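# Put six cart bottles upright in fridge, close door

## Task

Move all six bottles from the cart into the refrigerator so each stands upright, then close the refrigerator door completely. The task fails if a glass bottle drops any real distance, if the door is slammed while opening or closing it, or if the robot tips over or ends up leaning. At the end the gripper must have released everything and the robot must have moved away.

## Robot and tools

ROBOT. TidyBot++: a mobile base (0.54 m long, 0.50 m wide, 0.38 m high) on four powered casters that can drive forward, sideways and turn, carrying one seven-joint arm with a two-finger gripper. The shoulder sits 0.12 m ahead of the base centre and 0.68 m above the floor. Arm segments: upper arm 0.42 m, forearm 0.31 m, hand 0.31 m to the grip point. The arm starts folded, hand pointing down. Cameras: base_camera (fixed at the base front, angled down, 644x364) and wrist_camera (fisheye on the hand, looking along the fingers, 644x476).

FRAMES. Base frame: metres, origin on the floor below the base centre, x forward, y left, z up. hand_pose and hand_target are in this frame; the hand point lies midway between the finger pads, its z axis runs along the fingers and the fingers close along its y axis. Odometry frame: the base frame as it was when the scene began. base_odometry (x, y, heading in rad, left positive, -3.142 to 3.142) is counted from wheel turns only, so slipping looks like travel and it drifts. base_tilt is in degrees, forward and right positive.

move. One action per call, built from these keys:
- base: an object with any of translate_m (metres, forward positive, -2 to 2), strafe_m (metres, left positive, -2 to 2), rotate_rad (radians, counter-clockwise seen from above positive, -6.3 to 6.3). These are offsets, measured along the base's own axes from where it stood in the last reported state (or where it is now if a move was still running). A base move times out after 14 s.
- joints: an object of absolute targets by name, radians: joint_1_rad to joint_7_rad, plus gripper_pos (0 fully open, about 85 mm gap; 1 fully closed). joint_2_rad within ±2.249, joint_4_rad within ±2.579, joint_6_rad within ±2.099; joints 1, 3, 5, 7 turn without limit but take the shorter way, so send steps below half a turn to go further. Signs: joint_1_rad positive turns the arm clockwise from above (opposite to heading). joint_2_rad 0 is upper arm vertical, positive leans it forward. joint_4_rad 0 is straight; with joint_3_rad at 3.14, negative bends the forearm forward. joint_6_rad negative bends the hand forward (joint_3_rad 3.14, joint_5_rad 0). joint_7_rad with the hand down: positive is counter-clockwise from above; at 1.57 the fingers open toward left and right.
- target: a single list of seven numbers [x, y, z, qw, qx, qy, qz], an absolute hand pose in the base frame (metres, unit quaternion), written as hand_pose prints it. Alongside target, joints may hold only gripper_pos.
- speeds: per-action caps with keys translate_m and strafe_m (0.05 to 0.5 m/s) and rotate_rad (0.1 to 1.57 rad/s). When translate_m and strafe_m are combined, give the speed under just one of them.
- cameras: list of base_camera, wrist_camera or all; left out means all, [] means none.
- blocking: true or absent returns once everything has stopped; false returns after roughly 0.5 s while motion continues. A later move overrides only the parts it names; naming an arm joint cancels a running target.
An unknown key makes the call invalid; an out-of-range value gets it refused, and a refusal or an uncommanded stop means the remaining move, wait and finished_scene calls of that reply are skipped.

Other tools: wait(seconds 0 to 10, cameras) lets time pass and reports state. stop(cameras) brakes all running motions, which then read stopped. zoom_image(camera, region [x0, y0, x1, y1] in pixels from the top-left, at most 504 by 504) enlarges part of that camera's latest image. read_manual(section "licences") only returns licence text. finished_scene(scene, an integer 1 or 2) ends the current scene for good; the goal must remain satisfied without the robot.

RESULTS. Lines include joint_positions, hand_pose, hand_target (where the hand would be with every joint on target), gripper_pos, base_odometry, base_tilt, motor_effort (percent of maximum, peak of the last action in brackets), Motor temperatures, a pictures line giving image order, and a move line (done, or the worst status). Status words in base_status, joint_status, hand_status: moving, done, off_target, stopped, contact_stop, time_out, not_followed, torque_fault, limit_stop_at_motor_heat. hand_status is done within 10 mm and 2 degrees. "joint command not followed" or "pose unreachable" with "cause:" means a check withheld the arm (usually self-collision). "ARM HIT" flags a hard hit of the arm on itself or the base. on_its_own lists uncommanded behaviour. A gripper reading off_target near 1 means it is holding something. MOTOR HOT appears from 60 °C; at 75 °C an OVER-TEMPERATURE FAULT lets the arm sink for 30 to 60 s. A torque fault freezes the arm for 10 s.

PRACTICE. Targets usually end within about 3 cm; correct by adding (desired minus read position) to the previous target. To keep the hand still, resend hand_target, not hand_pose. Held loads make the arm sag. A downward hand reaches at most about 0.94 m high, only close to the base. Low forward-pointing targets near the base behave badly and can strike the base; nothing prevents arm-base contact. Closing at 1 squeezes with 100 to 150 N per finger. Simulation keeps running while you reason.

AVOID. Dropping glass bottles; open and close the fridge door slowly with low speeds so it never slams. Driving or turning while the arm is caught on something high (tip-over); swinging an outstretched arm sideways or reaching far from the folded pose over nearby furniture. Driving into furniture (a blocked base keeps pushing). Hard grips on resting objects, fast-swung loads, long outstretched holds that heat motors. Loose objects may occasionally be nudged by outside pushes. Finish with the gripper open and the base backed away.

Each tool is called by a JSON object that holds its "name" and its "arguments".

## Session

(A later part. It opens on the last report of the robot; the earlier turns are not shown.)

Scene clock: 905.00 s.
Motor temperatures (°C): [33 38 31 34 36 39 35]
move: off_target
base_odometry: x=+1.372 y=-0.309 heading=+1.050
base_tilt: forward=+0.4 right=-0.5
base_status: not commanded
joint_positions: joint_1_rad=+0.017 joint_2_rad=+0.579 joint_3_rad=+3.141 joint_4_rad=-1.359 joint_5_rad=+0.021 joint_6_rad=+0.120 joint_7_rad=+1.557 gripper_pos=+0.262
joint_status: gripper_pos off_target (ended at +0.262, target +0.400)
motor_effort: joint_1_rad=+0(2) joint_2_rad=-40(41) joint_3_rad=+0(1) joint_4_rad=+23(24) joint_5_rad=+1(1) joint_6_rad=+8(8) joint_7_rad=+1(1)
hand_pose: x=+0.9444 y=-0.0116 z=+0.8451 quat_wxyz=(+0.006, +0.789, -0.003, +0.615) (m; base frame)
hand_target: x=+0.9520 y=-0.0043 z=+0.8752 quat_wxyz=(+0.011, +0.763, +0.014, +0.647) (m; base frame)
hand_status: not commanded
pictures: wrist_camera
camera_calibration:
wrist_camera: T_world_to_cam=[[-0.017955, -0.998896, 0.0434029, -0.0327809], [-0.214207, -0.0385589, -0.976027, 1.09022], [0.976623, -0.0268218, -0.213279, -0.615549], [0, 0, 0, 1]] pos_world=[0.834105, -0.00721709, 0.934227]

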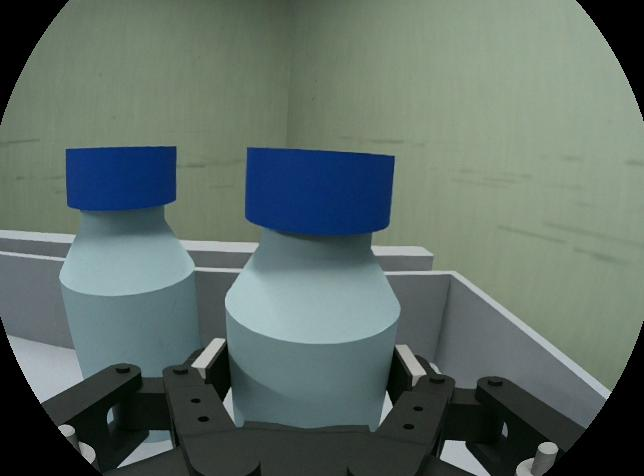

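{"name": "move", "arguments": {"joints": {"gripper_pos": 0.08}, "cameras": []}}

{"name": "move", "arguments": {"base": {"translate_m": 0.008}, "speeds": {"translate_m": 0.05}, "cameras": ["wrist_camera"]}}

{"name": "move", "arguments": {"joints": {"gripper_pos": 0.4}, "cameras": ["wrist_camera"]}}

Scene clock: 911.47 s.
Motor temperatures (°C): [33 38 31 34 36 39 35]
move: done
base_odometry: x=+1.372 y=-0.309 heading=+1.050
base_tilt: forward=+0.4 right=-0.6
base_status: not commanded
joint_positions: joint_1_rad=+0.017 joint_2_rad=+0.579 joint_3_rad=+3.141 joint_4_rad=-1.358 joint_5_rad=+0.021 joint_6_rad=+0.122 joint_7_rad=+1.557 gripper_pos=+0.080
joint_status: all done
motor_effort: joint_1_rad=+0(1) joint_2_rad=-40(43) joint_3_rad=+0(1) joint_4_rad=+22(24) joint_5_rad=+0(0) joint_6_rad=+7(8) joint_7_rad=+0(1)
hand_pose: x=+0.9447 y=-0.0116 z=+0.8456 quat_wxyz=(+0.006, +0.788, -0.003, +0.615) (m; base frame)
hand_target: x=+0.9520 y=-0.0043 z=+0.8752 quat_wxyz=(+0.011, +0.763, +0.014, +0.647) (m; base frame)
hand_status: not commanded
pictures: none
No camera images: "cameras" was empty.

Scene clock: 912.07 s.
Motor temperatures (°C): [33 38 31 34 36 39 35]
move: done
base_odometry: x=+1.376 y=-0.302 heading=+1.051
base_tilt: forward=+0.4 right=-0.5
base_status: done
joint_positions: joint_1_rad=+0.017 joint_2_rad=+0.581 joint_3_rad=+3.141 joint_4_rad=-1.358 joint_5_rad=+0.021 joint_6_rad=+0.122 joint_7_rad=+1.557 gripper_pos=+0.080
joint_status: not commanded
motor_effort: joint_1_rad=+1(1) joint_2_rad=-40(43) joint_3_rad=+0(1) joint_4_rad=+21(23) joint_5_rad=+0(0) joint_6_rad=+7(7) joint_7_rad=+0(1)
hand_pose: x=+0.9450 y=-0.0116 z=+0.8449 quat_wxyz=(+0.006, +0.788, -0.003, +0.615) (m; base frame)
hand_target: x=+0.9520 y=-0.0043 z=+0.8752 quat_wxyz=(+0.011, +0.763, +0.014, +0.647) (m; base frame)
hand_status: not commanded
pictures: wrist_camera
camera_calibration:
wrist_camera: T_world_to_cam=[[-0.0179704, -0.998897, 0.0433878, -0.0327328], [-0.213085, -0.0385716, -0.976272, 1.0893], [0.976868, -0.0267893, -0.212157, -0.617334], [0, 0, 0, 1]] pos_world=[0.834579, -0.00721866, 0.9339]

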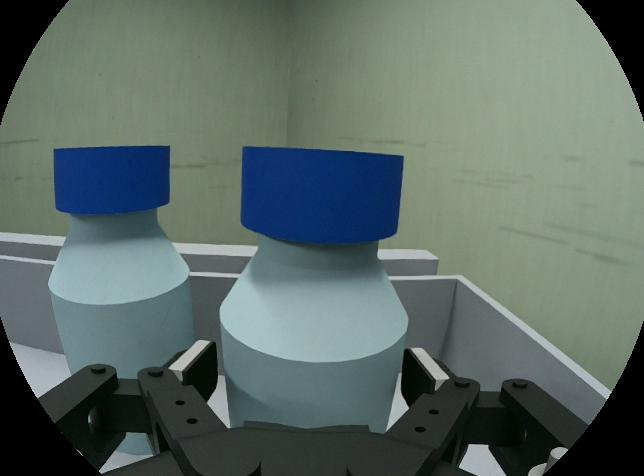

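Scene clock: 912.77 s.
Motor temperatures (°C): [33 38 31 34 36 39 35]
move: off_target
base_odometry: x=+1.376 y=-0.302 heading=+1.051
base_tilt: forward=+0.4 right=-0.5
base_status: not commanded
joint_positions: joint_1_rad=+0.017 joint_2_rad=+0.581 joint_3_rad=+3.141 joint_4_rad=-1.358 joint_5_rad=+0.021 joint_6_rad=+0.122 joint_7_rad=+1.557 gripper_pos=+0.245
joint_status: gripper_pos off_target (ended at +0.245, target +0.400)
motor_effort: joint_1_rad=+0(1) joint_2_rad=-41(41) joint_3_rad=+0(1) joint_4_rad=+23(24) joint_5_rad=+0(1) joint_6_rad=+8(8) joint_7_rad=+1(1)
hand_pose: x=+0.9451 y=-0.0116 z=+0.8453 quat_wxyz=(+0.006, +0.788, -0.003, +0.615) (m; base frame)
hand_target: x=+0.9520 y=-0.0043 z=+0.8752 quat_wxyz=(+0.011, +0.763, +0.014, +0.647) (m; base frame)
hand_status: not commanded
pictures: wrist_camera
camera_calibration:
wrist_camera: T_world_to_cam=[[-0.0179701, -0.998897, 0.0433804, -0.0327141], [-0.212081, -0.038592, -0.97649, 1.08893], [0.977087, -0.0267478, -0.211154, -0.618397], [0, 0, 0, 1]] pos_world=[0.834582, -0.00719479, 0.934173]

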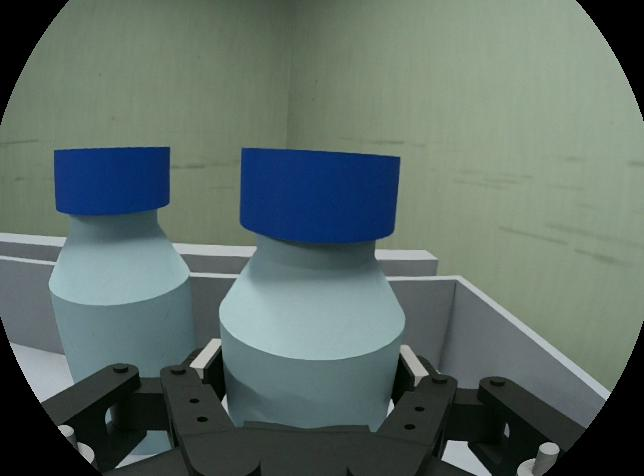

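{"name": "move", "arguments": {"joints": {"gripper_pos": 0.55}, "cameras": []}}

{"name": "move", "arguments": {"joints": {"joint_2_rad": 0.4, "joint_6_rad": 0.03}, "cameras": ["wrist_camera"]}}

{"name": "move", "arguments": {"base": {"translate_m": -0.32}, "joints": {"joint_2_rad": 0.066, "joint_4_rad": -1.364, "joint_6_rad": -0.40}, "speeds": {"translate_m": 0.3}, "cameras": ["wrist_camera"]}}

Scene clock: 920.60 s.
Motor temperatures (°C): [33 38 31 34 36 39 35]
move: off_target
base_odometry: x=+1.376 y=-0.302 heading=+1.051
base_tilt: forward=+0.4 right=-0.6
base_status: not commanded
joint_positions: joint_1_rad=+0.017 joint_2_rad=+0.581 joint_3_rad=+3.141 joint_4_rad=-1.358 joint_5_rad=+0.021 joint_6_rad=+0.122 joint_7_rad=+1.557 gripper_pos=+0.245
joint_status: gripper_pos off_target (ended at +0.245, target +0.550)
motor_effort: joint_1_rad=+0(1) joint_2_rad=-41(41) joint_3_rad=+0(1) joint_4_rad=+23(24) joint_5_rad=+0(1) joint_6_rad=+8(8) joint_7_rad=+1(1)
hand_pose: x=+0.9451 y=-0.0116 z=+0.8453 quat_wxyz=(+0.006, +0.788, -0.003, +0.615) (m; base frame)
hand_target: x=+0.9520 y=-0.0043 z=+0.8752 quat_wxyz=(+0.011, +0.763, +0.014, +0.647) (m; base frame)
hand_status: not commanded
pictures: none
No camera images: "cameras" was empty.

Scene clock: 921.87 s.
Motor temperatures (°C): [33 38 31 34 36 39 35]
move: done
base_odometry: x=+1.376 y=-0.302 heading=+1.051
base_tilt: forward=+0.4 right=-0.6
base_status: not commanded
joint_positions: joint_1_rad=+0.017 joint_2_rad=+0.437 joint_3_rad=+3.141 joint_4_rad=-1.365 joint_5_rad=+0.021 joint_6_rad=+0.073 joint_7_rad=+1.557 gripper_pos=+0.245
joint_status: all done
motor_effort: joint_1_rad=+1(1) joint_2_rad=-42(52) joint_3_rad=+0(1) joint_4_rad=+28(29) joint_5_rad=+0(1) joint_6_rad=+11(12) joint_7_rad=+0(1)
hand_pose: x=+0.9103 y=-0.0114 z=+0.9421 quat_wxyz=(+0.007, +0.761, -0.003, +0.649) (m; base frame)
hand_target: x=+0.9010 y=-0.0065 z=+0.9732 quat_wxyz=(+0.015, +0.755, +0.011, +0.656) (m; base frame)
hand_status: not commanded
pictures: wrist_camera
camera_calibration:
wrist_camera: T_world_to_cam=[[-0.0227311, -0.9988, 0.043389, -0.0329513], [-0.126706, -0.040172, -0.991127, 1.11217], [0.99168, -0.028027, -0.125641, -0.657817], [0, 0, 0, 1]] pos_world=[0.792513, -0.0066704, 1.02108]

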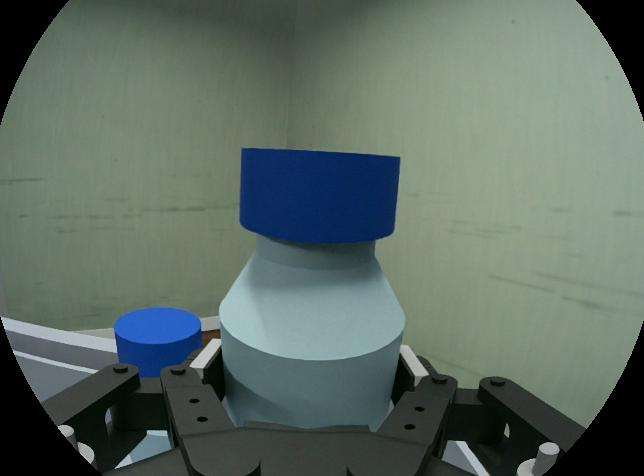

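Scene clock: 923.97 s.
Motor temperatures (°C): [33 38 31 34 36 39 35]
move: done
base_odometry: x=+1.216 y=-0.580 heading=+1.051
base_tilt: forward=+0.4 right=-0.6
base_status: done
joint_positions: joint_1_rad=+0.015 joint_2_rad=+0.087 joint_3_rad=+3.141 joint_4_rad=-1.378 joint_5_rad=+0.021 joint_6_rad=-0.344 joint_7_rad=+1.557 gripper_pos=+0.245
joint_status: all done
motor_effort: joint_1_rad=+0(5) joint_2_rad=-30(48) joint_3_rad=+0(3) joint_4_rad=+28(31) joint_5_rad=+0(1) joint_6_rad=+11(13) joint_7_rad=+0(1)
hand_pose: x=+0.7706 y=-0.0107 z=+1.0612 quat_wxyz=(+0.009, +0.786, -0.006, +0.618) (m; base frame)
hand_target: x=+0.7587 y=-0.0126 z=+1.0662 quat_wxyz=(+0.023, +0.792, +0.002, +0.610) (m; base frame)
hand_status: not commanded
pictures: wrist_camera
camera_calibration:
wrist_camera: T_world_to_cam=[[-0.0264381, -0.998651, 0.0446872, -0.0391811], [-0.204845, -0.038342, -0.978043, 1.25887], [0.978437, -0.0350115, -0.203555, -0.411438], [0, 0, 0, 1]] pos_world=[0.659404, -0.00526569, 1.14923]

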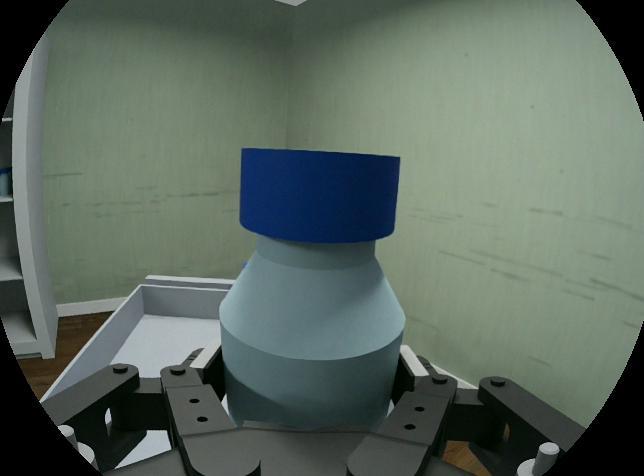

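{"name": "move", "arguments": {"base": {"translate_m": 0.266, "strafe_m": 0.702}, "speeds": {"translate_m": 0.45}, "cameras": []}}

{"name": "move", "arguments": {"base": {"translate_m": 0.65, "strafe_m": 0.355, "rotate_rad": 0.567}, "speeds": {"translate_m": 0.4, "rotate_rad": 0.5}, "cameras": ["wrist_camera"]}}

{"name": "move", "arguments": {"base": {"translate_m": 0.4}, "speeds": {"translate_m": 0.25}, "cameras": ["wrist_camera"]}}

Scene clock: 933.73 s.
Motor temperatures (°C): [33 38 31 34 36 39 35]
move: done
base_odometry: x=+0.739 y=+0.000 heading=+1.051
base_tilt: forward=+0.4 right=-0.6
base_status: done
joint_positions: joint_1_rad=+0.010 joint_2_rad=+0.088 joint_3_rad=+3.141 joint_4_rad=-1.378 joint_5_rad=+0.021 joint_6_rad=-0.345 joint_7_rad=+1.557 gripper_pos=+0.245
joint_status: not commanded
motor_effort: joint_1_rad=+0(4) joint_2_rad=-30(32) joint_3_rad=+0(4) joint_4_rad=+28(29) joint_5_rad=+0(1) joint_6_rad=+11(12) joint_7_rad=+0(1)
hand_pose: x=+0.7709 y=-0.0072 z=+1.0600 quat_wxyz=(+0.008, +0.787, -0.004, +0.617) (m; base frame)
hand_target: x=+0.7587 y=-0.0126 z=+1.0662 quat_wxyz=(+0.023, +0.792, +0.002, +0.610) (m; base frame)
hand_status: not commanded
pictures: none
No camera images: "cameras" was empty.

Scene clock: 936.67 s.
Motor temperatures (°C): [33 38 31 34 36 39 35]
move: done
base_odometry: x=+0.754 y=+0.740 heading=+1.620
base_tilt: forward=+0.4 right=-0.6
base_status: done
joint_positions: joint_1_rad=+0.010 joint_2_rad=+0.095 joint_3_rad=+3.142 joint_4_rad=-1.378 joint_5_rad=+0.021 joint_6_rad=-0.347 joint_7_rad=+1.557 gripper_pos=+0.245
joint_status: not commanded
motor_effort: joint_1_rad=+0(5) joint_2_rad=-29(33) joint_3_rad=+0(4) joint_4_rad=+28(29) joint_5_rad=+0(1) joint_6_rad=+11(12) joint_7_rad=+0(1)
hand_pose: x=+0.7733 y=-0.0078 z=+1.0548 quat_wxyz=(+0.008, +0.789, -0.004, +0.614) (m; base frame)
hand_target: x=+0.7587 y=-0.0126 z=+1.0662 quat_wxyz=(+0.023, +0.792, +0.002, +0.610) (m; base frame)
hand_status: not commanded
pictures: wrist_camera
camera_calibration:
wrist_camera: T_world_to_cam=[[-0.0213761, -0.998765, 0.04484, -0.0399349], [-0.216247, -0.0391696, -0.975553, 1.25944], [0.976105, -0.03055, -0.215143, -0.401266], [0, 0, 0, 1]] pos_world=[0.663175, -0.00281247, 1.14411]

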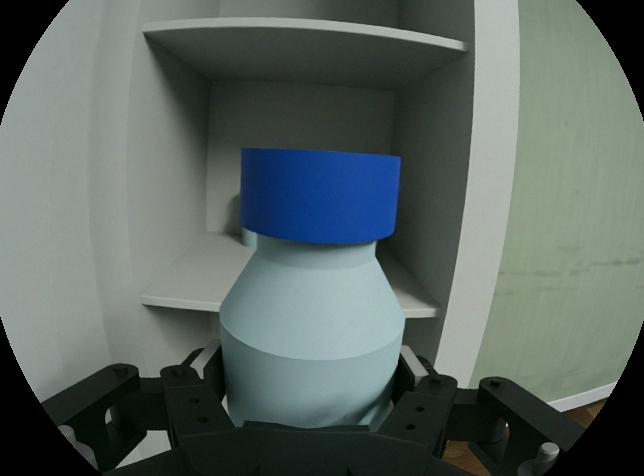

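Scene clock: 939.13 s.
Motor temperatures (°C): [33 38 31 34 36 38 35]
move: done
base_odometry: x=+0.734 y=+1.140 heading=+1.619
base_tilt: forward=+0.4 right=-0.5
base_status: done
joint_positions: joint_1_rad=+0.010 joint_2_rad=+0.097 joint_3_rad=+3.142 joint_4_rad=-1.378 joint_5_rad=+0.021 joint_6_rad=-0.348 joint_7_rad=+1.557 gripper_pos=+0.245
joint_status: not commanded
motor_effort: joint_1_rad=+0(2) joint_2_rad=-31(33) joint_3_rad=+0(1) joint_4_rad=+29(30) joint_5_rad=+0(1) joint_6_rad=+11(12) joint_7_rad=+0(1)
hand_pose: x=+0.7741 y=-0.0078 z=+1.0528 quat_wxyz=(+0.008, +0.790, -0.004, +0.612) (m; base frame)
hand_target: x=+0.7587 y=-0.0126 z=+1.0662 quat_wxyz=(+0.023, +0.792, +0.002, +0.610) (m; base frame)
hand_status: not commanded
pictures: wrist_camera
camera_calibration:
wrist_camera: T_world_to_cam=[[-0.0212383, -0.998767, 0.0448763, -0.0399883], [-0.21966, -0.0391281, -0.974791, 1.25955], [0.975345, -0.0305604, -0.218558, -0.398316], [0, 0, 0, 1]] pos_world=[0.664318, -0.00282803, 1.14253]

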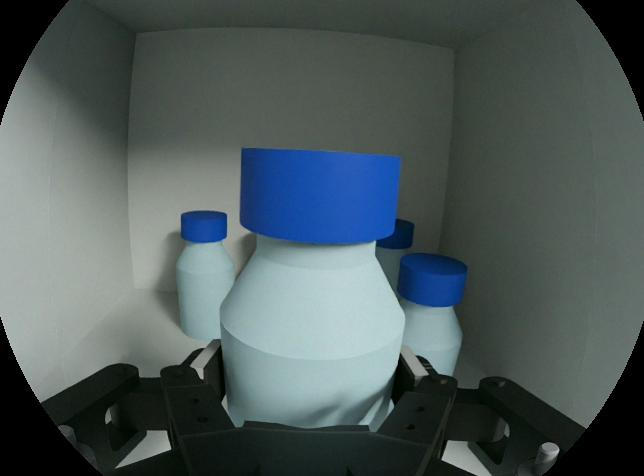

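{"name": "move", "arguments": {"base": {"translate_m": 0.14, "strafe_m": 0.018}, "joints": {"joint_2_rad": 0.06, "joint_4_rad": -1.45, "joint_6_rad": -0.33}, "speeds": {"translate_m": 0.15}, "cameras": ["wrist_camera"]}}

Scene clock: 949.17 s.
Motor temperatures (°C): [33 38 31 34 36 38 35]
move: time_out
base_odometry: x=+0.710 y=+1.278 heading=+1.621
base_tilt: forward=+0.4 right=-0.5
base_status: translate_m time_out (by the wheels' count: +0.139 of +0.140); strafe_m time_out (by the wheels' count: +0.018 of +0.018)
joint_positions: joint_1_rad=+0.011 joint_2_rad=+0.094 joint_3_rad=+3.142 joint_4_rad=-1.468 joint_5_rad=+0.021 joint_6_rad=-0.348 joint_7_rad=+1.557 gripper_pos=+0.245
joint_status: all done
motor_effort: joint_1_rad=+0(2) joint_2_rad=-30(34) joint_3_rad=+0(3) joint_4_rad=+28(31) joint_5_rad=+0(1) joint_6_rad=+11(12) joint_7_rad=+1(1)
hand_pose: x=+0.7664 y=-0.0079 z=+1.0000 quat_wxyz=(+0.008, +0.816, -0.004, +0.578) (m; base frame)
hand_target: x=+0.7580 y=-0.0114 z=+1.0383 quat_wxyz=(+0.022, +0.795, +0.004, +0.606) (m; base frame)
hand_status: not commanded
pictures: wrist_camera
camera_calibration:
wrist_camera: T_world_to_cam=[[-0.0176085, -0.998803, 0.0456381, -0.0414335], [-0.303219, -0.0381611, -0.952156, 1.24772], [0.952758, -0.0306043, -0.302184, -0.301399], [0, 0, 0, 1]] pos_world=[0.664762, -0.00299383, 1.09883]

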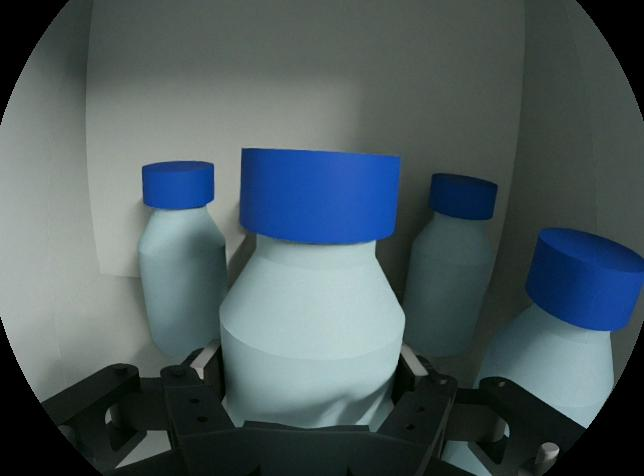

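{"name": "move", "arguments": {"joints": {"joint_2_rad": 0.06, "joint_4_rad": -1.50, "joint_6_rad": -0.27}, "cameras": ["base_camera"]}}

{"name": "move", "arguments": {"joints": {"joint_2_rad": 0.065, "joint_4_rad": -1.56, "joint_6_rad": -0.19}, "cameras": []}}

{"name": "move", "arguments": {"joints": {"joint_2_rad": 0.07, "joint_4_rad": -1.61, "joint_6_rad": -0.15}, "cameras": ["wrist_camera"]}}

Scene clock: 960.47 s.
Motor temperatures (°C): [33 38 31 34 36 38 35]
move: done
base_odometry: x=+0.710 y=+1.278 heading=+1.621
base_tilt: forward=+0.4 right=-0.5
base_status: not commanded
joint_positions: joint_1_rad=+0.011 joint_2_rad=+0.093 joint_3_rad=+3.142 joint_4_rad=-1.513 joint_5_rad=+0.021 joint_6_rad=-0.333 joint_7_rad=+1.557 gripper_pos=+0.245
joint_status: all done
motor_effort: joint_1_rad=+0(1) joint_2_rad=-29(32) joint_3_rad=+0(1) joint_4_rad=+27(30) joint_5_rad=+0(1) joint_6_rad=+10(11) joint_7_rad=+0(1)
hand_pose: x=+0.7625 y=-0.0077 z=+0.9777 quat_wxyz=(+0.008, +0.825, -0.004, +0.566) (m; base frame)
hand_target: x=+0.7594 y=-0.0103 z=+1.0255 quat_wxyz=(+0.021, +0.792, +0.006, +0.610) (m; base frame)
hand_status: not commanded
pictures: base_camera

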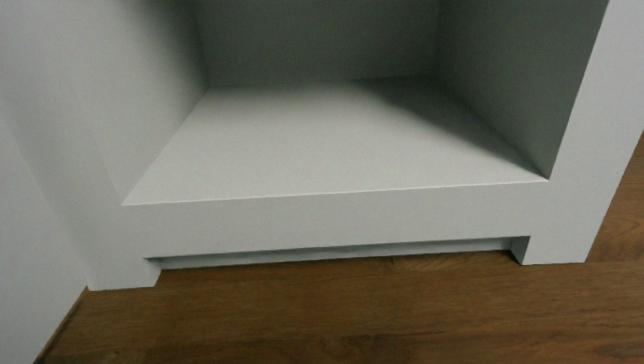

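Scene clock: 961.23 s.
Motor temperatures (°C): [33 38 31 34 36 38 35]
move: done
base_odometry: x=+0.710 y=+1.278 heading=+1.621
base_tilt: forward=+0.4 right=-0.5
base_status: not commanded
joint_positions: joint_1_rad=+0.011 joint_2_rad=+0.090 joint_3_rad=+3.142 joint_4_rad=-1.553 joint_5_rad=+0.021 joint_6_rad=-0.261 joint_7_rad=+1.557 gripper_pos=+0.245
joint_status: all done
motor_effort: joint_1_rad=+0(1) joint_2_rad=-25(29) joint_3_rad=+1(1) joint_4_rad=+25(28) joint_5_rad=+0(0) joint_6_rad=+8(10) joint_7_rad=+0(1)
hand_pose: x=+0.7644 y=-0.0073 z=+0.9762 quat_wxyz=(+0.007, +0.815, -0.003, +0.580) (m; base frame)
hand_target: x=+0.7622 y=-0.0089 z=+1.0095 quat_wxyz=(+0.019, +0.788, +0.007, +0.616) (m; base frame)
hand_status: not commanded
pictures: none
No camera images: "cameras" was empty.

Scene clock: 961.97 s.
Motor temperatures (°C): [33 38 31 34 36 38 35]
move: done
base_odometry: x=+0.710 y=+1.278 heading=+1.621
base_tilt: forward=+0.4 right=-0.5
base_status: not commanded
joint_positions: joint_1_rad=+0.011 joint_2_rad=+0.083 joint_3_rad=+3.142 joint_4_rad=-1.588 joint_5_rad=+0.021 joint_6_rad=-0.210 joint_7_rad=+1.557 gripper_pos=+0.245
joint_status: all done
motor_effort: joint_1_rad=-1(2) joint_2_rad=-23(26) joint_3_rad=-1(2) joint_4_rad=+22(26) joint_5_rad=+0(1) joint_6_rad=+6(8) joint_7_rad=+0(0)
hand_pose: x=+0.7629 y=-0.0073 z=+0.9749 quat_wxyz=(+0.007, +0.808, -0.003, +0.589) (m; base frame)
hand_target: x=+0.7618 y=-0.0082 z=+0.9875 quat_wxyz=(+0.018, +0.792, +0.008, +0.610) (m; base frame)
hand_status: not commanded
pictures: wrist_camera
camera_calibration:
wrist_camera: T_world_to_cam=[[-0.0165293, -0.998835, 0.0453284, -0.0402851], [-0.275231, -0.0390379, -0.960585, 1.20964], [0.961236, -0.0283535, -0.274265, -0.339339], [0, 0, 0, 1]] pos_world=[0.658449, -0.00263786, 1.07072]

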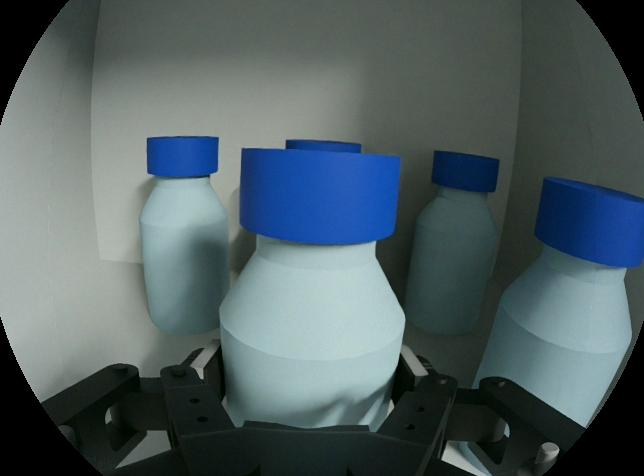

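{"name": "move", "arguments": {"joints": {"gripper_pos": 0.1}, "cameras": ["wrist_camera"]}}

{"name": "move", "arguments": {"base": {"translate_m": -0.15}, "speeds": {"translate_m": 0.1}, "cameras": ["wrist_camera"]}}

Scene clock: 966.63 s.
Motor temperatures (°C): [33 38 31 34 36 38 35]
move: done
base_odometry: x=+0.710 y=+1.278 heading=+1.621
base_tilt: forward=+0.4 right=-0.5
base_status: not commanded
joint_positions: joint_1_rad=+0.011 joint_2_rad=+0.083 joint_3_rad=+3.142 joint_4_rad=-1.593 joint_5_rad=+0.021 joint_6_rad=-0.210 joint_7_rad=+1.557 gripper_pos=+0.100
joint_status: all done
motor_effort: joint_1_rad=+0(2) joint_2_rad=-24(27) joint_3_rad=+0(2) joint_4_rad=+23(24) joint_5_rad=+0(1) joint_6_rad=+7(8) joint_7_rad=+0(1)
hand_pose: x=+0.7623 y=-0.0073 z=+0.9721 quat_wxyz=(+0.007, +0.809, -0.003, +0.588) (m; base frame)
hand_target: x=+0.7618 y=-0.0082 z=+0.9875 quat_wxyz=(+0.018, +0.792, +0.008, +0.610) (m; base frame)
hand_status: not commanded
pictures: wrist_camera
camera_calibration:
wrist_camera: T_world_to_cam=[[-0.0163216, -0.998838, 0.0453517, -0.0403424], [-0.279601, -0.0389888, -0.959324, 1.2089], [0.959977, -0.0283381, -0.27864, -0.334319], [0, 0, 0, 1]] pos_world=[0.658291, -0.00263585, 1.0684]

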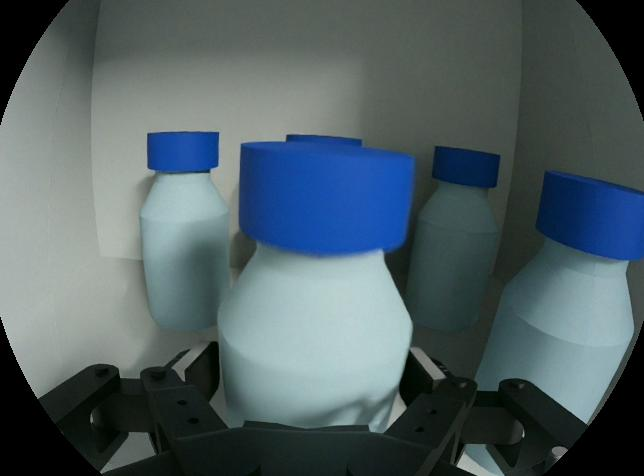

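Scene clock: 968.67 s.
Motor temperatures (°C): [33 38 31 34 36 39 35]
move: done
base_odometry: x=+0.717 y=+1.128 heading=+1.620
base_tilt: forward=+0.4 right=-0.5
base_status: done
joint_positions: joint_1_rad=+0.011 joint_2_rad=+0.077 joint_3_rad=+3.142 joint_4_rad=-1.593 joint_5_rad=+0.021 joint_6_rad=-0.210 joint_7_rad=+1.557 gripper_pos=+0.100
joint_status: not commanded
motor_effort: joint_1_rad=+0(1) joint_2_rad=-24(29) joint_3_rad=+0(1) joint_4_rad=+22(24) joint_5_rad=+0(1) joint_6_rad=+7(7) joint_7_rad=+0(1)
hand_pose: x=+0.7607 y=-0.0073 z=+0.9753 quat_wxyz=(+0.007, +0.808, -0.003, +0.590) (m; base frame)
hand_target: x=+0.7618 y=-0.0082 z=+0.9875 quat_wxyz=(+0.018, +0.792, +0.008, +0.610) (m; base frame)
hand_status: not commanded
pictures: wrist_camera
camera_calibration:
wrist_camera: T_world_to_cam=[[-0.0165454, -0.998835, 0.0453256, -0.0402997], [-0.274862, -0.0390416, -0.960691, 1.20923], [0.961341, -0.0283533, -0.273896, -0.33751], [0, 0, 0, 1]] pos_world=[0.656166, -0.00261213, 1.07108]

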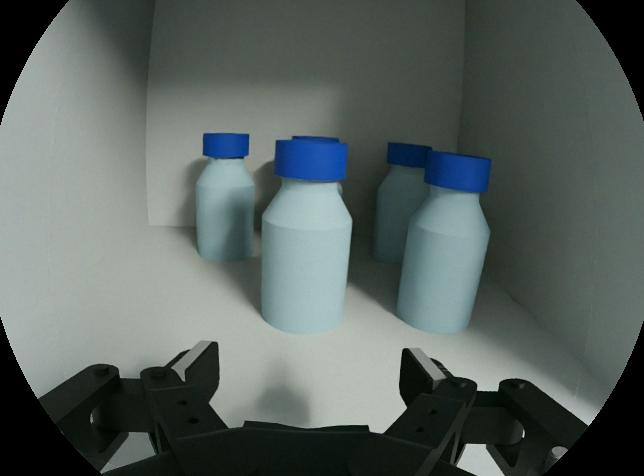

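{"name": "move", "arguments": {"base": {"translate_m": -0.39}, "joints": {"gripper_pos": 0.0}, "speeds": {"translate_m": 0.35}, "cameras": ["wrist_camera", "base_camera"]}}

{"name": "move", "arguments": {"base": {"translate_m": -0.75, "strafe_m": -0.05, "rotate_rad": -0.569}, "speeds": {"rotate_rad": 0.5}, "cameras": []}}

{"name": "move", "arguments": {"base": {"translate_m": -0.158, "strafe_m": -0.534}, "joints": {"joint_2_rad": 0.58, "joint_4_rad": -1.34, "joint_6_rad": 0.185}, "cameras": ["wrist_camera"]}}

Scene clock: 978.03 s.
Motor temperatures (°C): [33 38 31 34 36 39 35]
move: done
base_odometry: x=+0.736 y=+0.738 heading=+1.620
base_tilt: forward=+0.4 right=-0.5
base_status: done
joint_positions: joint_1_rad=+0.011 joint_2_rad=+0.075 joint_3_rad=+3.142 joint_4_rad=-1.594 joint_5_rad=+0.021 joint_6_rad=-0.210 joint_7_rad=+1.557 gripper_pos=+0.000
joint_status: all done
motor_effort: joint_1_rad=+0(1) joint_2_rad=-25(27) joint_3_rad=+0(1) joint_4_rad=+23(24) joint_5_rad=+0(1) joint_6_rad=+7(7) joint_7_rad=+0(1)
hand_pose: x=+0.7600 y=-0.0073 z=+0.9764 quat_wxyz=(+0.007, +0.807, -0.003, +0.590) (m; base frame)
hand_target: x=+0.7618 y=-0.0082 z=+0.9875 quat_wxyz=(+0.018, +0.792, +0.008, +0.610) (m; base frame)
hand_status: not commanded
pictures: base_camera, wrist_camera
camera_calibration:
wrist_camera: T_world_to_cam=[[-0.0166215, -0.998834, 0.0453161, -0.0402857], [-0.273222, -0.0390601, -0.961158, 1.20929], [0.961807, -0.0283573, -0.272254, -0.338471], [0, 0, 0, 1]] pos_world=[0.655278, -0.00260198, 1.07199]

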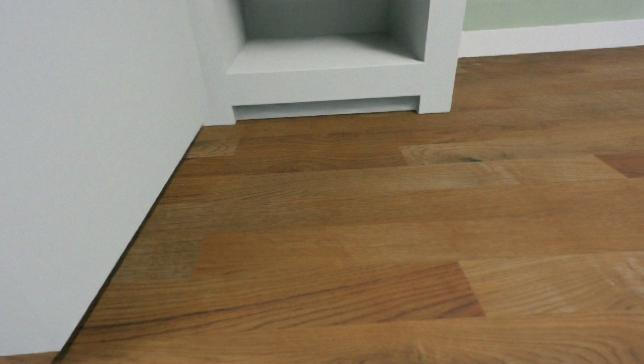

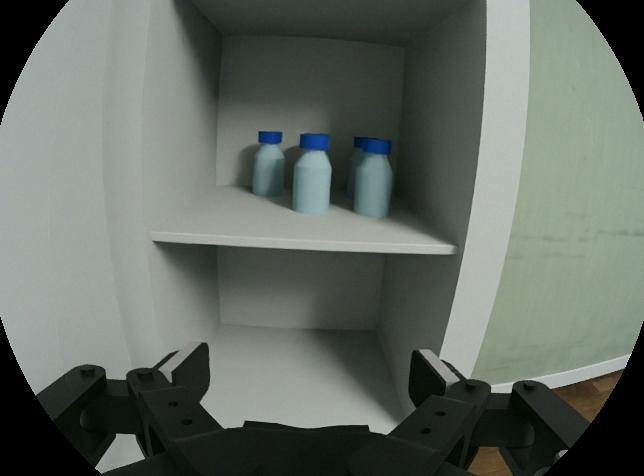

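Scene clock: 980.83 s.
Motor temperatures (°C): [33 38 31 33 36 39 35]
move: done
base_odometry: x=+0.824 y=-0.008 heading=+1.051
base_tilt: forward=+0.3 right=-0.5
base_status: done
joint_positions: joint_1_rad=+0.016 joint_2_rad=+0.075 joint_3_rad=+3.142 joint_4_rad=-1.594 joint_5_rad=+0.021 joint_6_rad=-0.210 joint_7_rad=+1.557 gripper_pos=+0.000
joint_status: not commanded
motor_effort: joint_1_rad=+1(4) joint_2_rad=-24(27) joint_3_rad=+1(3) joint_4_rad=+23(24) joint_5_rad=+0(1) joint_6_rad=+7(7) joint_7_rad=+1(1)
hand_pose: x=+0.7599 y=-0.0105 z=+0.9759 quat_wxyz=(+0.009, +0.807, -0.005, +0.590) (m; base frame)
hand_target: x=+0.7618 y=-0.0082 z=+0.9875 quat_wxyz=(+0.018, +0.792, +0.008, +0.610) (m; base frame)
hand_status: not commanded
pictures: none
No camera images: "cameras" was empty.

Scene clock: 983.20 s.
Motor temperatures (°C): [33 38 31 33 36 39 35]
move: done
base_odometry: x=+1.209 y=-0.411 heading=+1.051
base_tilt: forward=+0.4 right=-0.5
base_status: done
joint_positions: joint_1_rad=+0.018 joint_2_rad=+0.576 joint_3_rad=+3.142 joint_4_rad=-1.363 joint_5_rad=+0.021 joint_6_rad=+0.116 joint_7_rad=+1.557 gripper_pos=+0.000
joint_status: all done
motor_effort: joint_1_rad=+0(5) joint_2_rad=-40(42) joint_3_rad=+0(3) joint_4_rad=+22(24) joint_5_rad=+0(1) joint_6_rad=+7(8) joint_7_rad=+0(1)
hand_pose: x=+0.9430 y=-0.0125 z=+0.8438 quat_wxyz=(+0.007, +0.790, -0.003, +0.613) (m; base frame)
hand_target: x=+0.9520 y=-0.0043 z=+0.8752 quat_wxyz=(+0.011, +0.763, +0.014, +0.647) (m; base frame)
hand_status: not commanded
pictures: wrist_camera
camera_calibration:
wrist_camera: T_world_to_cam=[[-0.0188915, -0.998873, 0.0435516, -0.0328683], [-0.21926, -0.0383601, -0.974912, 1.09245], [0.975484, -0.0279667, -0.218288, -0.609124], [0, 0, 0, 1]] pos_world=[0.833099, -0.00796015, 0.933505]

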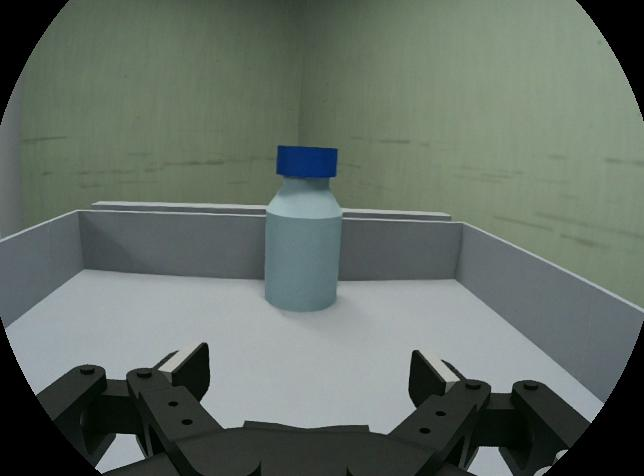

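{"name": "move", "arguments": {"base": {"translate_m": 0.14, "strafe_m": 0.014}, "speeds": {"translate_m": 0.12}, "cameras": ["wrist_camera"]}}

Scene clock: 987.83 s.
Motor temperatures (°C): [33 38 31 34 36 39 35]
move: done
base_odometry: x=+1.267 y=-0.282 heading=+1.051
base_tilt: forward=+0.4 right=-0.6
base_status: done
joint_positions: joint_1_rad=+0.018 joint_2_rad=+0.578 joint_3_rad=+3.142 joint_4_rad=-1.360 joint_5_rad=+0.021 joint_6_rad=+0.118 joint_7_rad=+1.557 gripper_pos=+0.000
joint_status: not commanded
motor_effort: joint_1_rad=+1(1) joint_2_rad=-41(42) joint_3_rad=+0(1) joint_4_rad=+23(23) joint_5_rad=+0(1) joint_6_rad=+7(7) joint_7_rad=+0(1)
hand_pose: x=+0.9438 y=-0.0123 z=+0.8450 quat_wxyz=(+0.007, +0.789, -0.003, +0.614) (m; base frame)
hand_target: x=+0.9520 y=-0.0043 z=+0.8752 quat_wxyz=(+0.011, +0.763, +0.014, +0.647) (m; base frame)
hand_status: not commanded
pictures: wrist_camera
camera_calibration:
wrist_camera: T_world_to_cam=[[-0.0187663, -0.998876, 0.0435313, -0.0328117], [-0.215853, -0.0384646, -0.975668, 1.0912], [0.976245, -0.0277061, -0.214889, -0.61328], [0, 0, 0, 1]] pos_world=[0.833635, -0.00779377, 0.934292]

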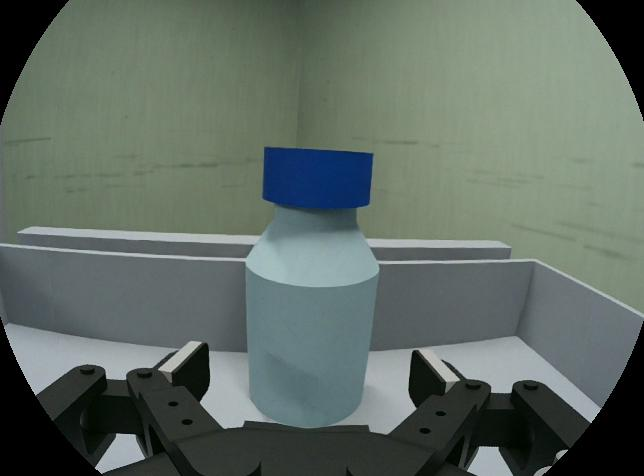

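{"name": "move", "arguments": {"base": {"translate_m": 0.048}, "speeds": {"translate_m": 0.06}, "cameras": ["wrist_camera"]}}

{"name": "move", "arguments": {"joints": {"gripper_pos": 0.4}, "cameras": ["wrist_camera"]}}

Scene clock: 992.07 s.
Motor temperatures (°C): [33 38 31 34 36 39 35]
move: done
base_odometry: x=+1.290 y=-0.241 heading=+1.051
base_tilt: forward=+0.4 right=-0.5
base_status: done
joint_positions: joint_1_rad=+0.017 joint_2_rad=+0.578 joint_3_rad=+3.142 joint_4_rad=-1.359 joint_5_rad=+0.021 joint_6_rad=+0.118 joint_7_rad=+1.557 gripper_pos=+0.000
joint_status: not commanded
motor_effort: joint_1_rad=+0(2) joint_2_rad=-40(43) joint_3_rad=-1(2) joint_4_rad=+22(23) joint_5_rad=+0(0) joint_6_rad=+7(7) joint_7_rad=+0(1)
hand_pose: x=+0.9441 y=-0.0121 z=+0.8448 quat_wxyz=(+0.007, +0.789, -0.003, +0.614) (m; base frame)
hand_target: x=+0.9520 y=-0.0043 z=+0.8752 quat_wxyz=(+0.011, +0.763, +0.014, +0.647) (m; base frame)
hand_status: not commanded
pictures: wrist_camera
camera_calibration:
wrist_camera: T_world_to_cam=[[-0.018534, -0.99888, 0.0435278, -0.0328237], [-0.2156, -0.0385182, -0.975722, 1.09091], [0.976306, -0.0274686, -0.214645, -0.613867], [0, 0, 0, 1]] pos_world=[0.833914, -0.00762898, 0.934093]

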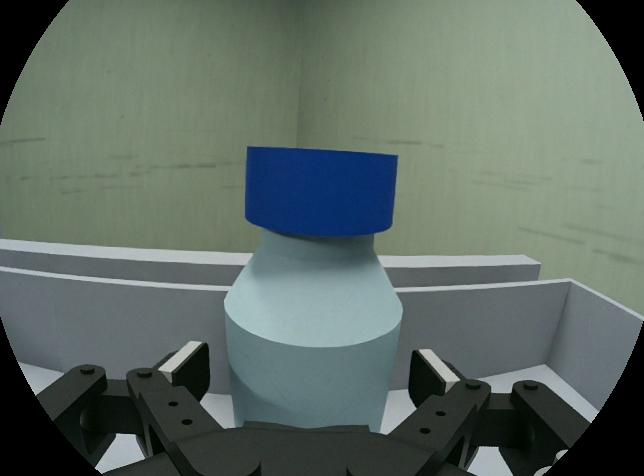

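Scene clock: 992.83 s.
Motor temperatures (°C): [33 38 31 34 36 39 35]
move: off_target
base_odometry: x=+1.290 y=-0.241 heading=+1.051
base_tilt: forward=+0.4 right=-0.5
base_status: not commanded
joint_positions: joint_1_rad=+0.017 joint_2_rad=+0.578 joint_3_rad=+3.142 joint_4_rad=-1.359 joint_5_rad=+0.021 joint_6_rad=+0.119 joint_7_rad=+1.557 gripper_pos=+0.260
joint_status: gripper_pos off_target (ended at +0.260, target +0.400)
motor_effort: joint_1_rad=+0(1) joint_2_rad=-40(41) joint_3_rad=+0(1) joint_4_rad=+23(23) joint_5_rad=+0(1) joint_6_rad=+8(8) joint_7_rad=+1(1)
hand_pose: x=+0.9442 y=-0.0121 z=+0.8452 quat_wxyz=(+0.007, +0.789, -0.003, +0.614) (m; base frame)
hand_target: x=+0.9520 y=-0.0043 z=+0.8752 quat_wxyz=(+0.011, +0.763, +0.014, +0.647) (m; base frame)
hand_status: not commanded
pictures: wrist_camera
camera_calibration:
wrist_camera: T_world_to_cam=[[-0.018565, -0.99888, 0.0435184, -0.0327967], [-0.214446, -0.0385349, -0.975975, 1.09045], [0.976559, -0.0274513, -0.213491, -0.615111], [0, 0, 0, 1]] pos_world=[0.833926, -0.00762537, 0.934355]

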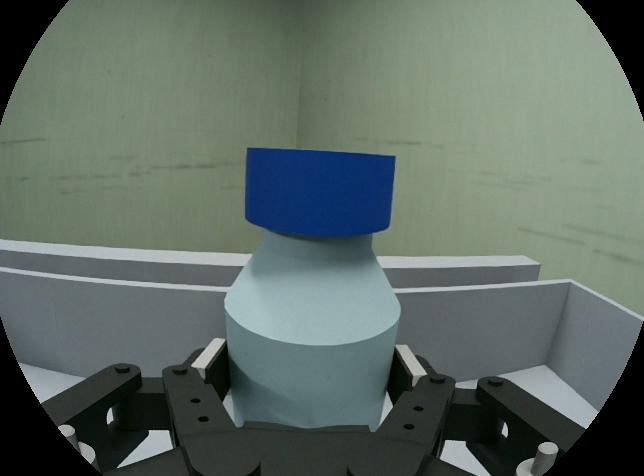

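Slightly shallow; adjust.

{"name": "move", "arguments": {"joints": {"gripper_pos": 0.05}, "cameras": []}}

{"name": "move", "arguments": {"base": {"translate_m": 0.008}, "speeds": {"translate_m": 0.05}, "cameras": []}}

{"name": "move", "arguments": {"joints": {"gripper_pos": 0.4}, "cameras": ["wrist_camera"]}}

Scene clock: 997.93 s.
Motor temperatures (°C): [33 38 31 34 36 39 35]
move: done
base_odometry: x=+1.290 y=-0.241 heading=+1.051
base_tilt: forward=+0.4 right=-0.5
base_status: not commanded
joint_positions: joint_1_rad=+0.017 joint_2_rad=+0.579 joint_3_rad=+3.142 joint_4_rad=-1.359 joint_5_rad=+0.021 joint_6_rad=+0.121 joint_7_rad=+1.557 gripper_pos=+0.050
joint_status: all done
motor_effort: joint_1_rad=+0(1) joint_2_rad=-40(43) joint_3_rad=+0(1) joint_4_rad=+22(23) joint_5_rad=+0(1) joint_6_rad=+7(8) joint_7_rad=+1(1)
hand_pose: x=+0.9444 y=-0.0121 z=+0.8455 quat_wxyz=(+0.007, +0.789, -0.003, +0.615) (m; base frame)
hand_target: x=+0.9520 y=-0.0043 z=+0.8752 quat_wxyz=(+0.011, +0.763, +0.014, +0.647) (m; base frame)
hand_status: not commanded
pictures: none
No camera images: "cameras" was empty.

Scene clock: 998.53 s.
Motor temperatures (°C): [33 38 31 34 36 39 35]
move: done
base_odometry: x=+1.294 y=-0.233 heading=+1.051
base_tilt: forward=+0.4 right=-0.5
base_status: done
joint_positions: joint_1_rad=+0.017 joint_2_rad=+0.580 joint_3_rad=+3.142 joint_4_rad=-1.358 joint_5_rad=+0.021 joint_6_rad=+0.121 joint_7_rad=+1.557 gripper_pos=+0.050
joint_status: not commanded
motor_effort: joint_1_rad=+1(1) joint_2_rad=-39(43) joint_3_rad=+0(1) joint_4_rad=+22(22) joint_5_rad=+0(0) joint_6_rad=+7(7) joint_7_rad=+0(1)
hand_pose: x=+0.9448 y=-0.0121 z=+0.8448 quat_wxyz=(+0.007, +0.789, -0.003, +0.615) (m; base frame)
hand_target: x=+0.9520 y=-0.0043 z=+0.8752 quat_wxyz=(+0.011, +0.763, +0.014, +0.647) (m; base frame)
hand_status: not commanded
pictures: none
No camera images: "cameras" was empty.

Scene clock: 999.27 s.
Motor temperatures (°C): [33 38 31 34 36 39 35]
move: off_target
base_odometry: x=+1.294 y=-0.233 heading=+1.051
base_tilt: forward=+0.4 right=-0.5
base_status: not commanded
joint_positions: joint_1_rad=+0.017 joint_2_rad=+0.580 joint_3_rad=+3.142 joint_4_rad=-1.358 joint_5_rad=+0.021 joint_6_rad=+0.122 joint_7_rad=+1.557 gripper_pos=+0.245
joint_status: gripper_pos off_target (ended at +0.245, target +0.400)
motor_effort: joint_1_rad=+0(1) joint_2_rad=-40(41) joint_3_rad=+0(1) joint_4_rad=+23(23) joint_5_rad=+0(1) joint_6_rad=+8(8) joint_7_rad=+0(1)
hand_pose: x=+0.9449 y=-0.0121 z=+0.8453 quat_wxyz=(+0.007, +0.788, -0.003, +0.615) (m; base frame)
hand_target: x=+0.9520 y=-0.0043 z=+0.8752 quat_wxyz=(+0.011, +0.763, +0.014, +0.647) (m; base frame)
hand_status: not commanded
pictures: wrist_camera
camera_calibration:
wrist_camera: T_world_to_cam=[[-0.0185389, -0.998881, 0.0435005, -0.0327444], [-0.212795, -0.0385693, -0.976335, 1.08936], [0.976921, -0.0273569, -0.211842, -0.617478], [0, 0, 0, 1]] pos_world=[0.83443, -0.00758441, 0.934194]

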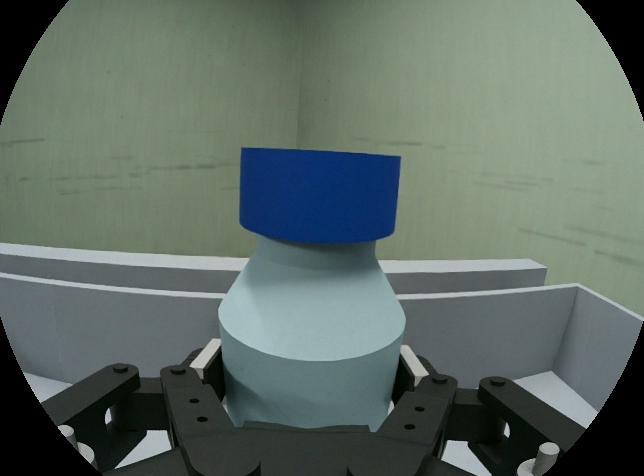

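{"name": "move", "arguments": {"joints": {"gripper_pos": 0.55}, "cameras": []}}

{"name": "move", "arguments": {"joints": {"joint_2_rad": 0.4, "joint_6_rad": 0.03}, "cameras": ["wrist_camera"]}}

{"name": "move", "arguments": {"base": {"translate_m": -0.32}, "joints": {"joint_2_rad": 0.066, "joint_4_rad": -1.364, "joint_6_rad": -0.40}, "speeds": {"translate_m": 0.3}, "cameras": ["wrist_camera"]}}

{"name": "move", "arguments": {"base": {"translate_m": 0.246, "strafe_m": 0.596}, "speeds": {"translate_m": 0.45}, "cameras": []}}

{"name": "move", "arguments": {"base": {"translate_m": 0.651, "strafe_m": 0.352, "rotate_rad": 0.569}, "joints": {"joint_1_rad": -0.19}, "speeds": {"translate_m": 0.4, "rotate_rad": 0.5}, "cameras": ["wrist_camera"]}}

Scene clock: 1012.80 s.
Motor temperatures (°C): [33 38 31 34 36 39 35]
move: off_target
base_odometry: x=+1.294 y=-0.233 heading=+1.051
base_tilt: forward=+0.4 right=-0.6
base_status: not commanded
joint_positions: joint_1_rad=+0.017 joint_2_rad=+0.580 joint_3_rad=+3.142 joint_4_rad=-1.358 joint_5_rad=+0.021 joint_6_rad=+0.122 joint_7_rad=+1.557 gripper_pos=+0.245
joint_status: gripper_pos off_target (ended at +0.245, target +0.550)
motor_effort: joint_1_rad=+0(0) joint_2_rad=-40(40) joint_3_rad=+0(1) joint_4_rad=+23(23) joint_5_rad=+1(1) joint_6_rad=+8(8) joint_7_rad=+1(1)
hand_pose: x=+0.9449 y=-0.0121 z=+0.8453 quat_wxyz=(+0.007, +0.788, -0.003, +0.615) (m; base frame)
hand_target: x=+0.9520 y=-0.0043 z=+0.8752 quat_wxyz=(+0.011, +0.763, +0.014, +0.647) (m; base frame)
hand_status: not commanded
pictures: none
No camera images: "cameras" was empty.

Scene clock: 1014.23 s.
Motor temperatures (°C): [33 38 31 34 36 39 35]
move: done
base_odometry: x=+1.294 y=-0.233 heading=+1.051
base_tilt: forward=+0.4 right=-0.6
base_status: not commanded
joint_positions: joint_1_rad=+0.017 joint_2_rad=+0.425 joint_3_rad=+3.142 joint_4_rad=-1.360 joint_5_rad=+0.021 joint_6_rad=+0.082 joint_7_rad=+1.557 gripper_pos=+0.245
joint_status: all done
motor_effort: joint_1_rad=+0(1) joint_2_rad=-41(50) joint_3_rad=-1(1) joint_4_rad=+26(28) joint_5_rad=+0(0) joint_6_rad=+10(12) joint_7_rad=+0(1)
hand_pose: x=+0.9081 y=-0.0117 z=+0.9579 quat_wxyz=(+0.007, +0.752, -0.003, +0.659) (m; base frame)
hand_target: x=+0.9010 y=-0.0065 z=+0.9732 quat_wxyz=(+0.015, +0.755, +0.011, +0.656) (m; base frame)
hand_status: not commanded
pictures: wrist_camera
camera_calibration:
wrist_camera: T_world_to_cam=[[-0.0243003, -0.998769, 0.0432528, -0.0324779], [-0.0999377, -0.0406219, -0.994164, 1.10608], [0.994697, -0.0284811, -0.0988276, -0.68211], [0, 0, 0, 1]] pos_world=[0.788243, -0.00693403, 1.03362]

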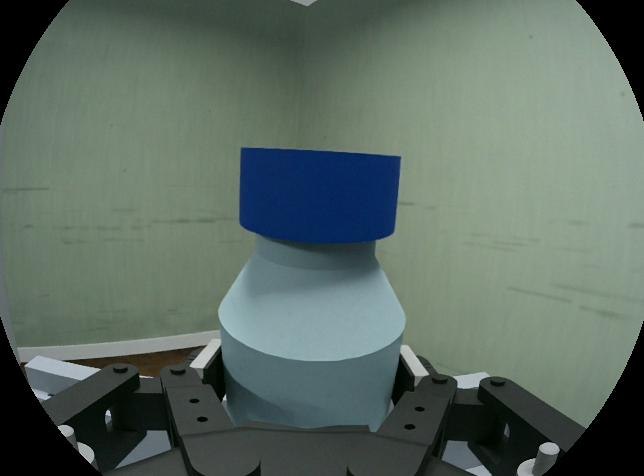

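Scene clock: 1016.23 s.
Motor temperatures (°C): [33 38 31 34 36 39 35]
move: done
base_odometry: x=+1.135 y=-0.511 heading=+1.051
base_tilt: forward=+0.4 right=-0.5
base_status: done
joint_positions: joint_1_rad=+0.015 joint_2_rad=+0.082 joint_3_rad=+3.142 joint_4_rad=-1.371 joint_5_rad=+0.021 joint_6_rad=-0.336 joint_7_rad=+1.557 gripper_pos=+0.245
joint_status: all done
motor_effort: joint_1_rad=+0(6) joint_2_rad=-28(46) joint_3_rad=+0(4) joint_4_rad=+27(30) joint_5_rad=+0(1) joint_6_rad=+10(12) joint_7_rad=+0(1)
hand_pose: x=+0.7694 y=-0.0109 z=+1.0710 quat_wxyz=(+0.010, +0.780, -0.006, +0.626) (m; base frame)
hand_target: x=+0.7587 y=-0.0126 z=+1.0662 quat_wxyz=(+0.023, +0.792, +0.002, +0.610) (m; base frame)
hand_status: not commanded
pictures: wrist_camera
camera_calibration:
wrist_camera: T_world_to_cam=[[-0.0275273, -0.99863, 0.0444945, -0.038779], [-0.18567, -0.038629, -0.981853, 1.25751], [0.982227, -0.0352891, -0.184352, -0.431804], [0, 0, 0, 1]] pos_world=[0.656545, -0.00538732, 1.15682]

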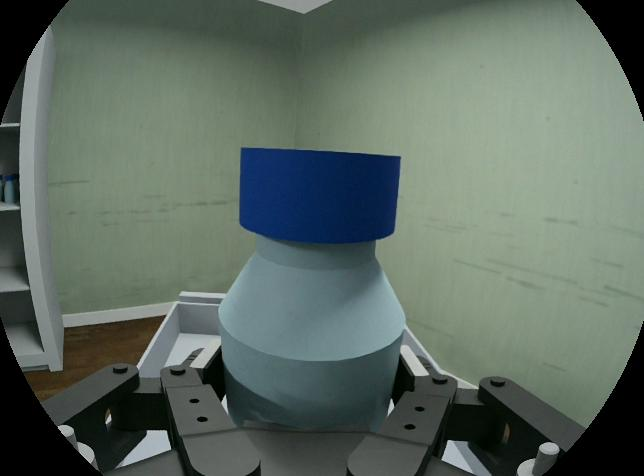

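Scene clock: 1018.73 s.
Motor temperatures (°C): [33 38 31 34 36 39 35]
move: done
base_odometry: x=+0.740 y=-0.002 heading=+1.052
base_tilt: forward=+0.4 right=-0.6
base_status: done
joint_positions: joint_1_rad=+0.010 joint_2_rad=+0.082 joint_3_rad=+3.142 joint_4_rad=-1.371 joint_5_rad=+0.021 joint_6_rad=-0.338 joint_7_rad=+1.557 gripper_pos=+0.245
joint_status: not commanded
motor_effort: joint_1_rad=+1(4) joint_2_rad=-28(30) joint_3_rad=+1(4) joint_4_rad=+27(28) joint_5_rad=+0(1) joint_6_rad=+10(11) joint_7_rad=+0(1)
hand_pose: x=+0.7695 y=-0.0074 z=+1.0700 quat_wxyz=(+0.008, +0.781, -0.004, +0.625) (m; base frame)
hand_target: x=+0.7587 y=-0.0126 z=+1.0662 quat_wxyz=(+0.023, +0.792, +0.002, +0.610) (m; base frame)
hand_status: not commanded
pictures: none
No camera images: "cameras" was empty.

Scene clock: 1021.67 s.
Motor temperatures (°C): [33 38 31 34 36 39 35]
move: done
base_odometry: x=+0.757 y=+0.738 heading=+1.622
base_tilt: forward=+0.4 right=-0.6
base_status: done
joint_positions: joint_1_rad=-0.192 joint_2_rad=+0.086 joint_3_rad=+3.139 joint_4_rad=-1.371 joint_5_rad=+0.021 joint_6_rad=-0.340 joint_7_rad=+1.557 gripper_pos=+0.245
joint_status: all done
motor_effort: joint_1_rad=+0(7) joint_2_rad=-28(32) joint_3_rad=+1(6) joint_4_rad=+27(28) joint_5_rad=+0(1) joint_6_rad=+10(11) joint_7_rad=+0(1)
hand_pose: x=+0.7587 y=+0.1256 z=+1.0668 quat_wxyz=(-0.056, +0.779, +0.077, +0.620) (m; base frame)
hand_target: x=+0.7483 y=+0.1160 z=+1.0662 quat_wxyz=(-0.039, +0.788, +0.082, +0.609) (m; base frame)
hand_status: not commanded
pictures: wrist_camera
camera_calibration:
wrist_camera: T_world_to_cam=[[0.18238, -0.982228, 0.0443391, -0.0637035], [-0.181809, -0.0780075, -0.980235, 1.25699], [0.966273, 0.170714, -0.192805, -0.422016], [0, 0, 0, 1]] pos_world=[0.647933, 0.107527, 1.1536]

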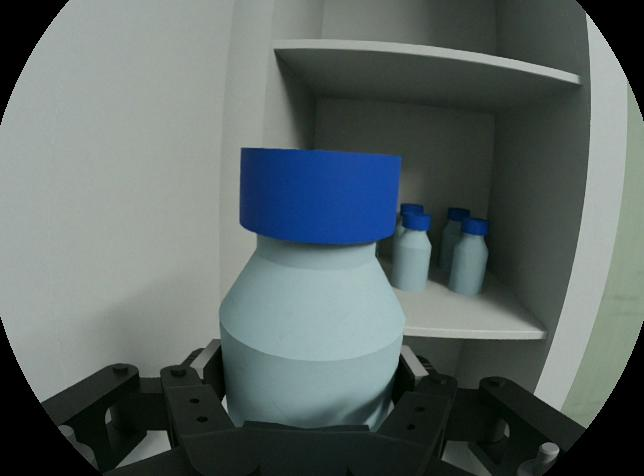

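{"name": "move", "arguments": {"base": {"translate_m": 0.4}, "speeds": {"translate_m": 0.22}, "cameras": ["wrist_camera"]}}

Scene clock: 1029.47 s.
Motor temperatures (°C): [33 38 31 34 36 39 35]
move: done
base_odometry: x=+0.737 y=+1.138 heading=+1.622
base_tilt: forward=+0.4 right=-0.6
base_status: done
joint_positions: joint_1_rad=-0.193 joint_2_rad=+0.088 joint_3_rad=+3.139 joint_4_rad=-1.371 joint_5_rad=+0.021 joint_6_rad=-0.341 joint_7_rad=+1.557 gripper_pos=+0.245
joint_status: not commanded
motor_effort: joint_1_rad=+1(2) joint_2_rad=-30(31) joint_3_rad=+1(2) joint_4_rad=+27(28) joint_5_rad=+0(1) joint_6_rad=+10(10) joint_7_rad=+1(1)
hand_pose: x=+0.7593 y=+0.1258 z=+1.0654 quat_wxyz=(-0.056, +0.779, +0.077, +0.619) (m; base frame)
hand_target: x=+0.7483 y=+0.1160 z=+1.0662 quat_wxyz=(-0.039, +0.788, +0.082, +0.609) (m; base frame)
hand_status: not commanded
pictures: wrist_camera
camera_calibration:
wrist_camera: T_world_to_cam=[[0.182507, -0.982203, 0.0443632, -0.0637464], [-0.184383, -0.0785116, -0.979714, 1.25717], [0.965761, 0.170625, -0.19543, -0.419697], [0, 0, 0, 1]] pos_world=[0.648761, 0.107701, 1.15247]

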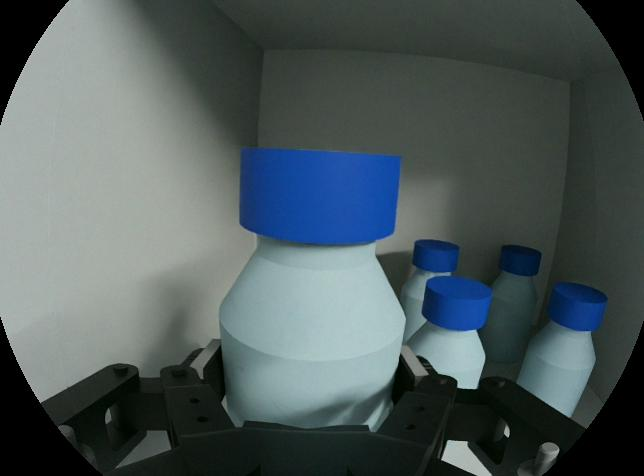

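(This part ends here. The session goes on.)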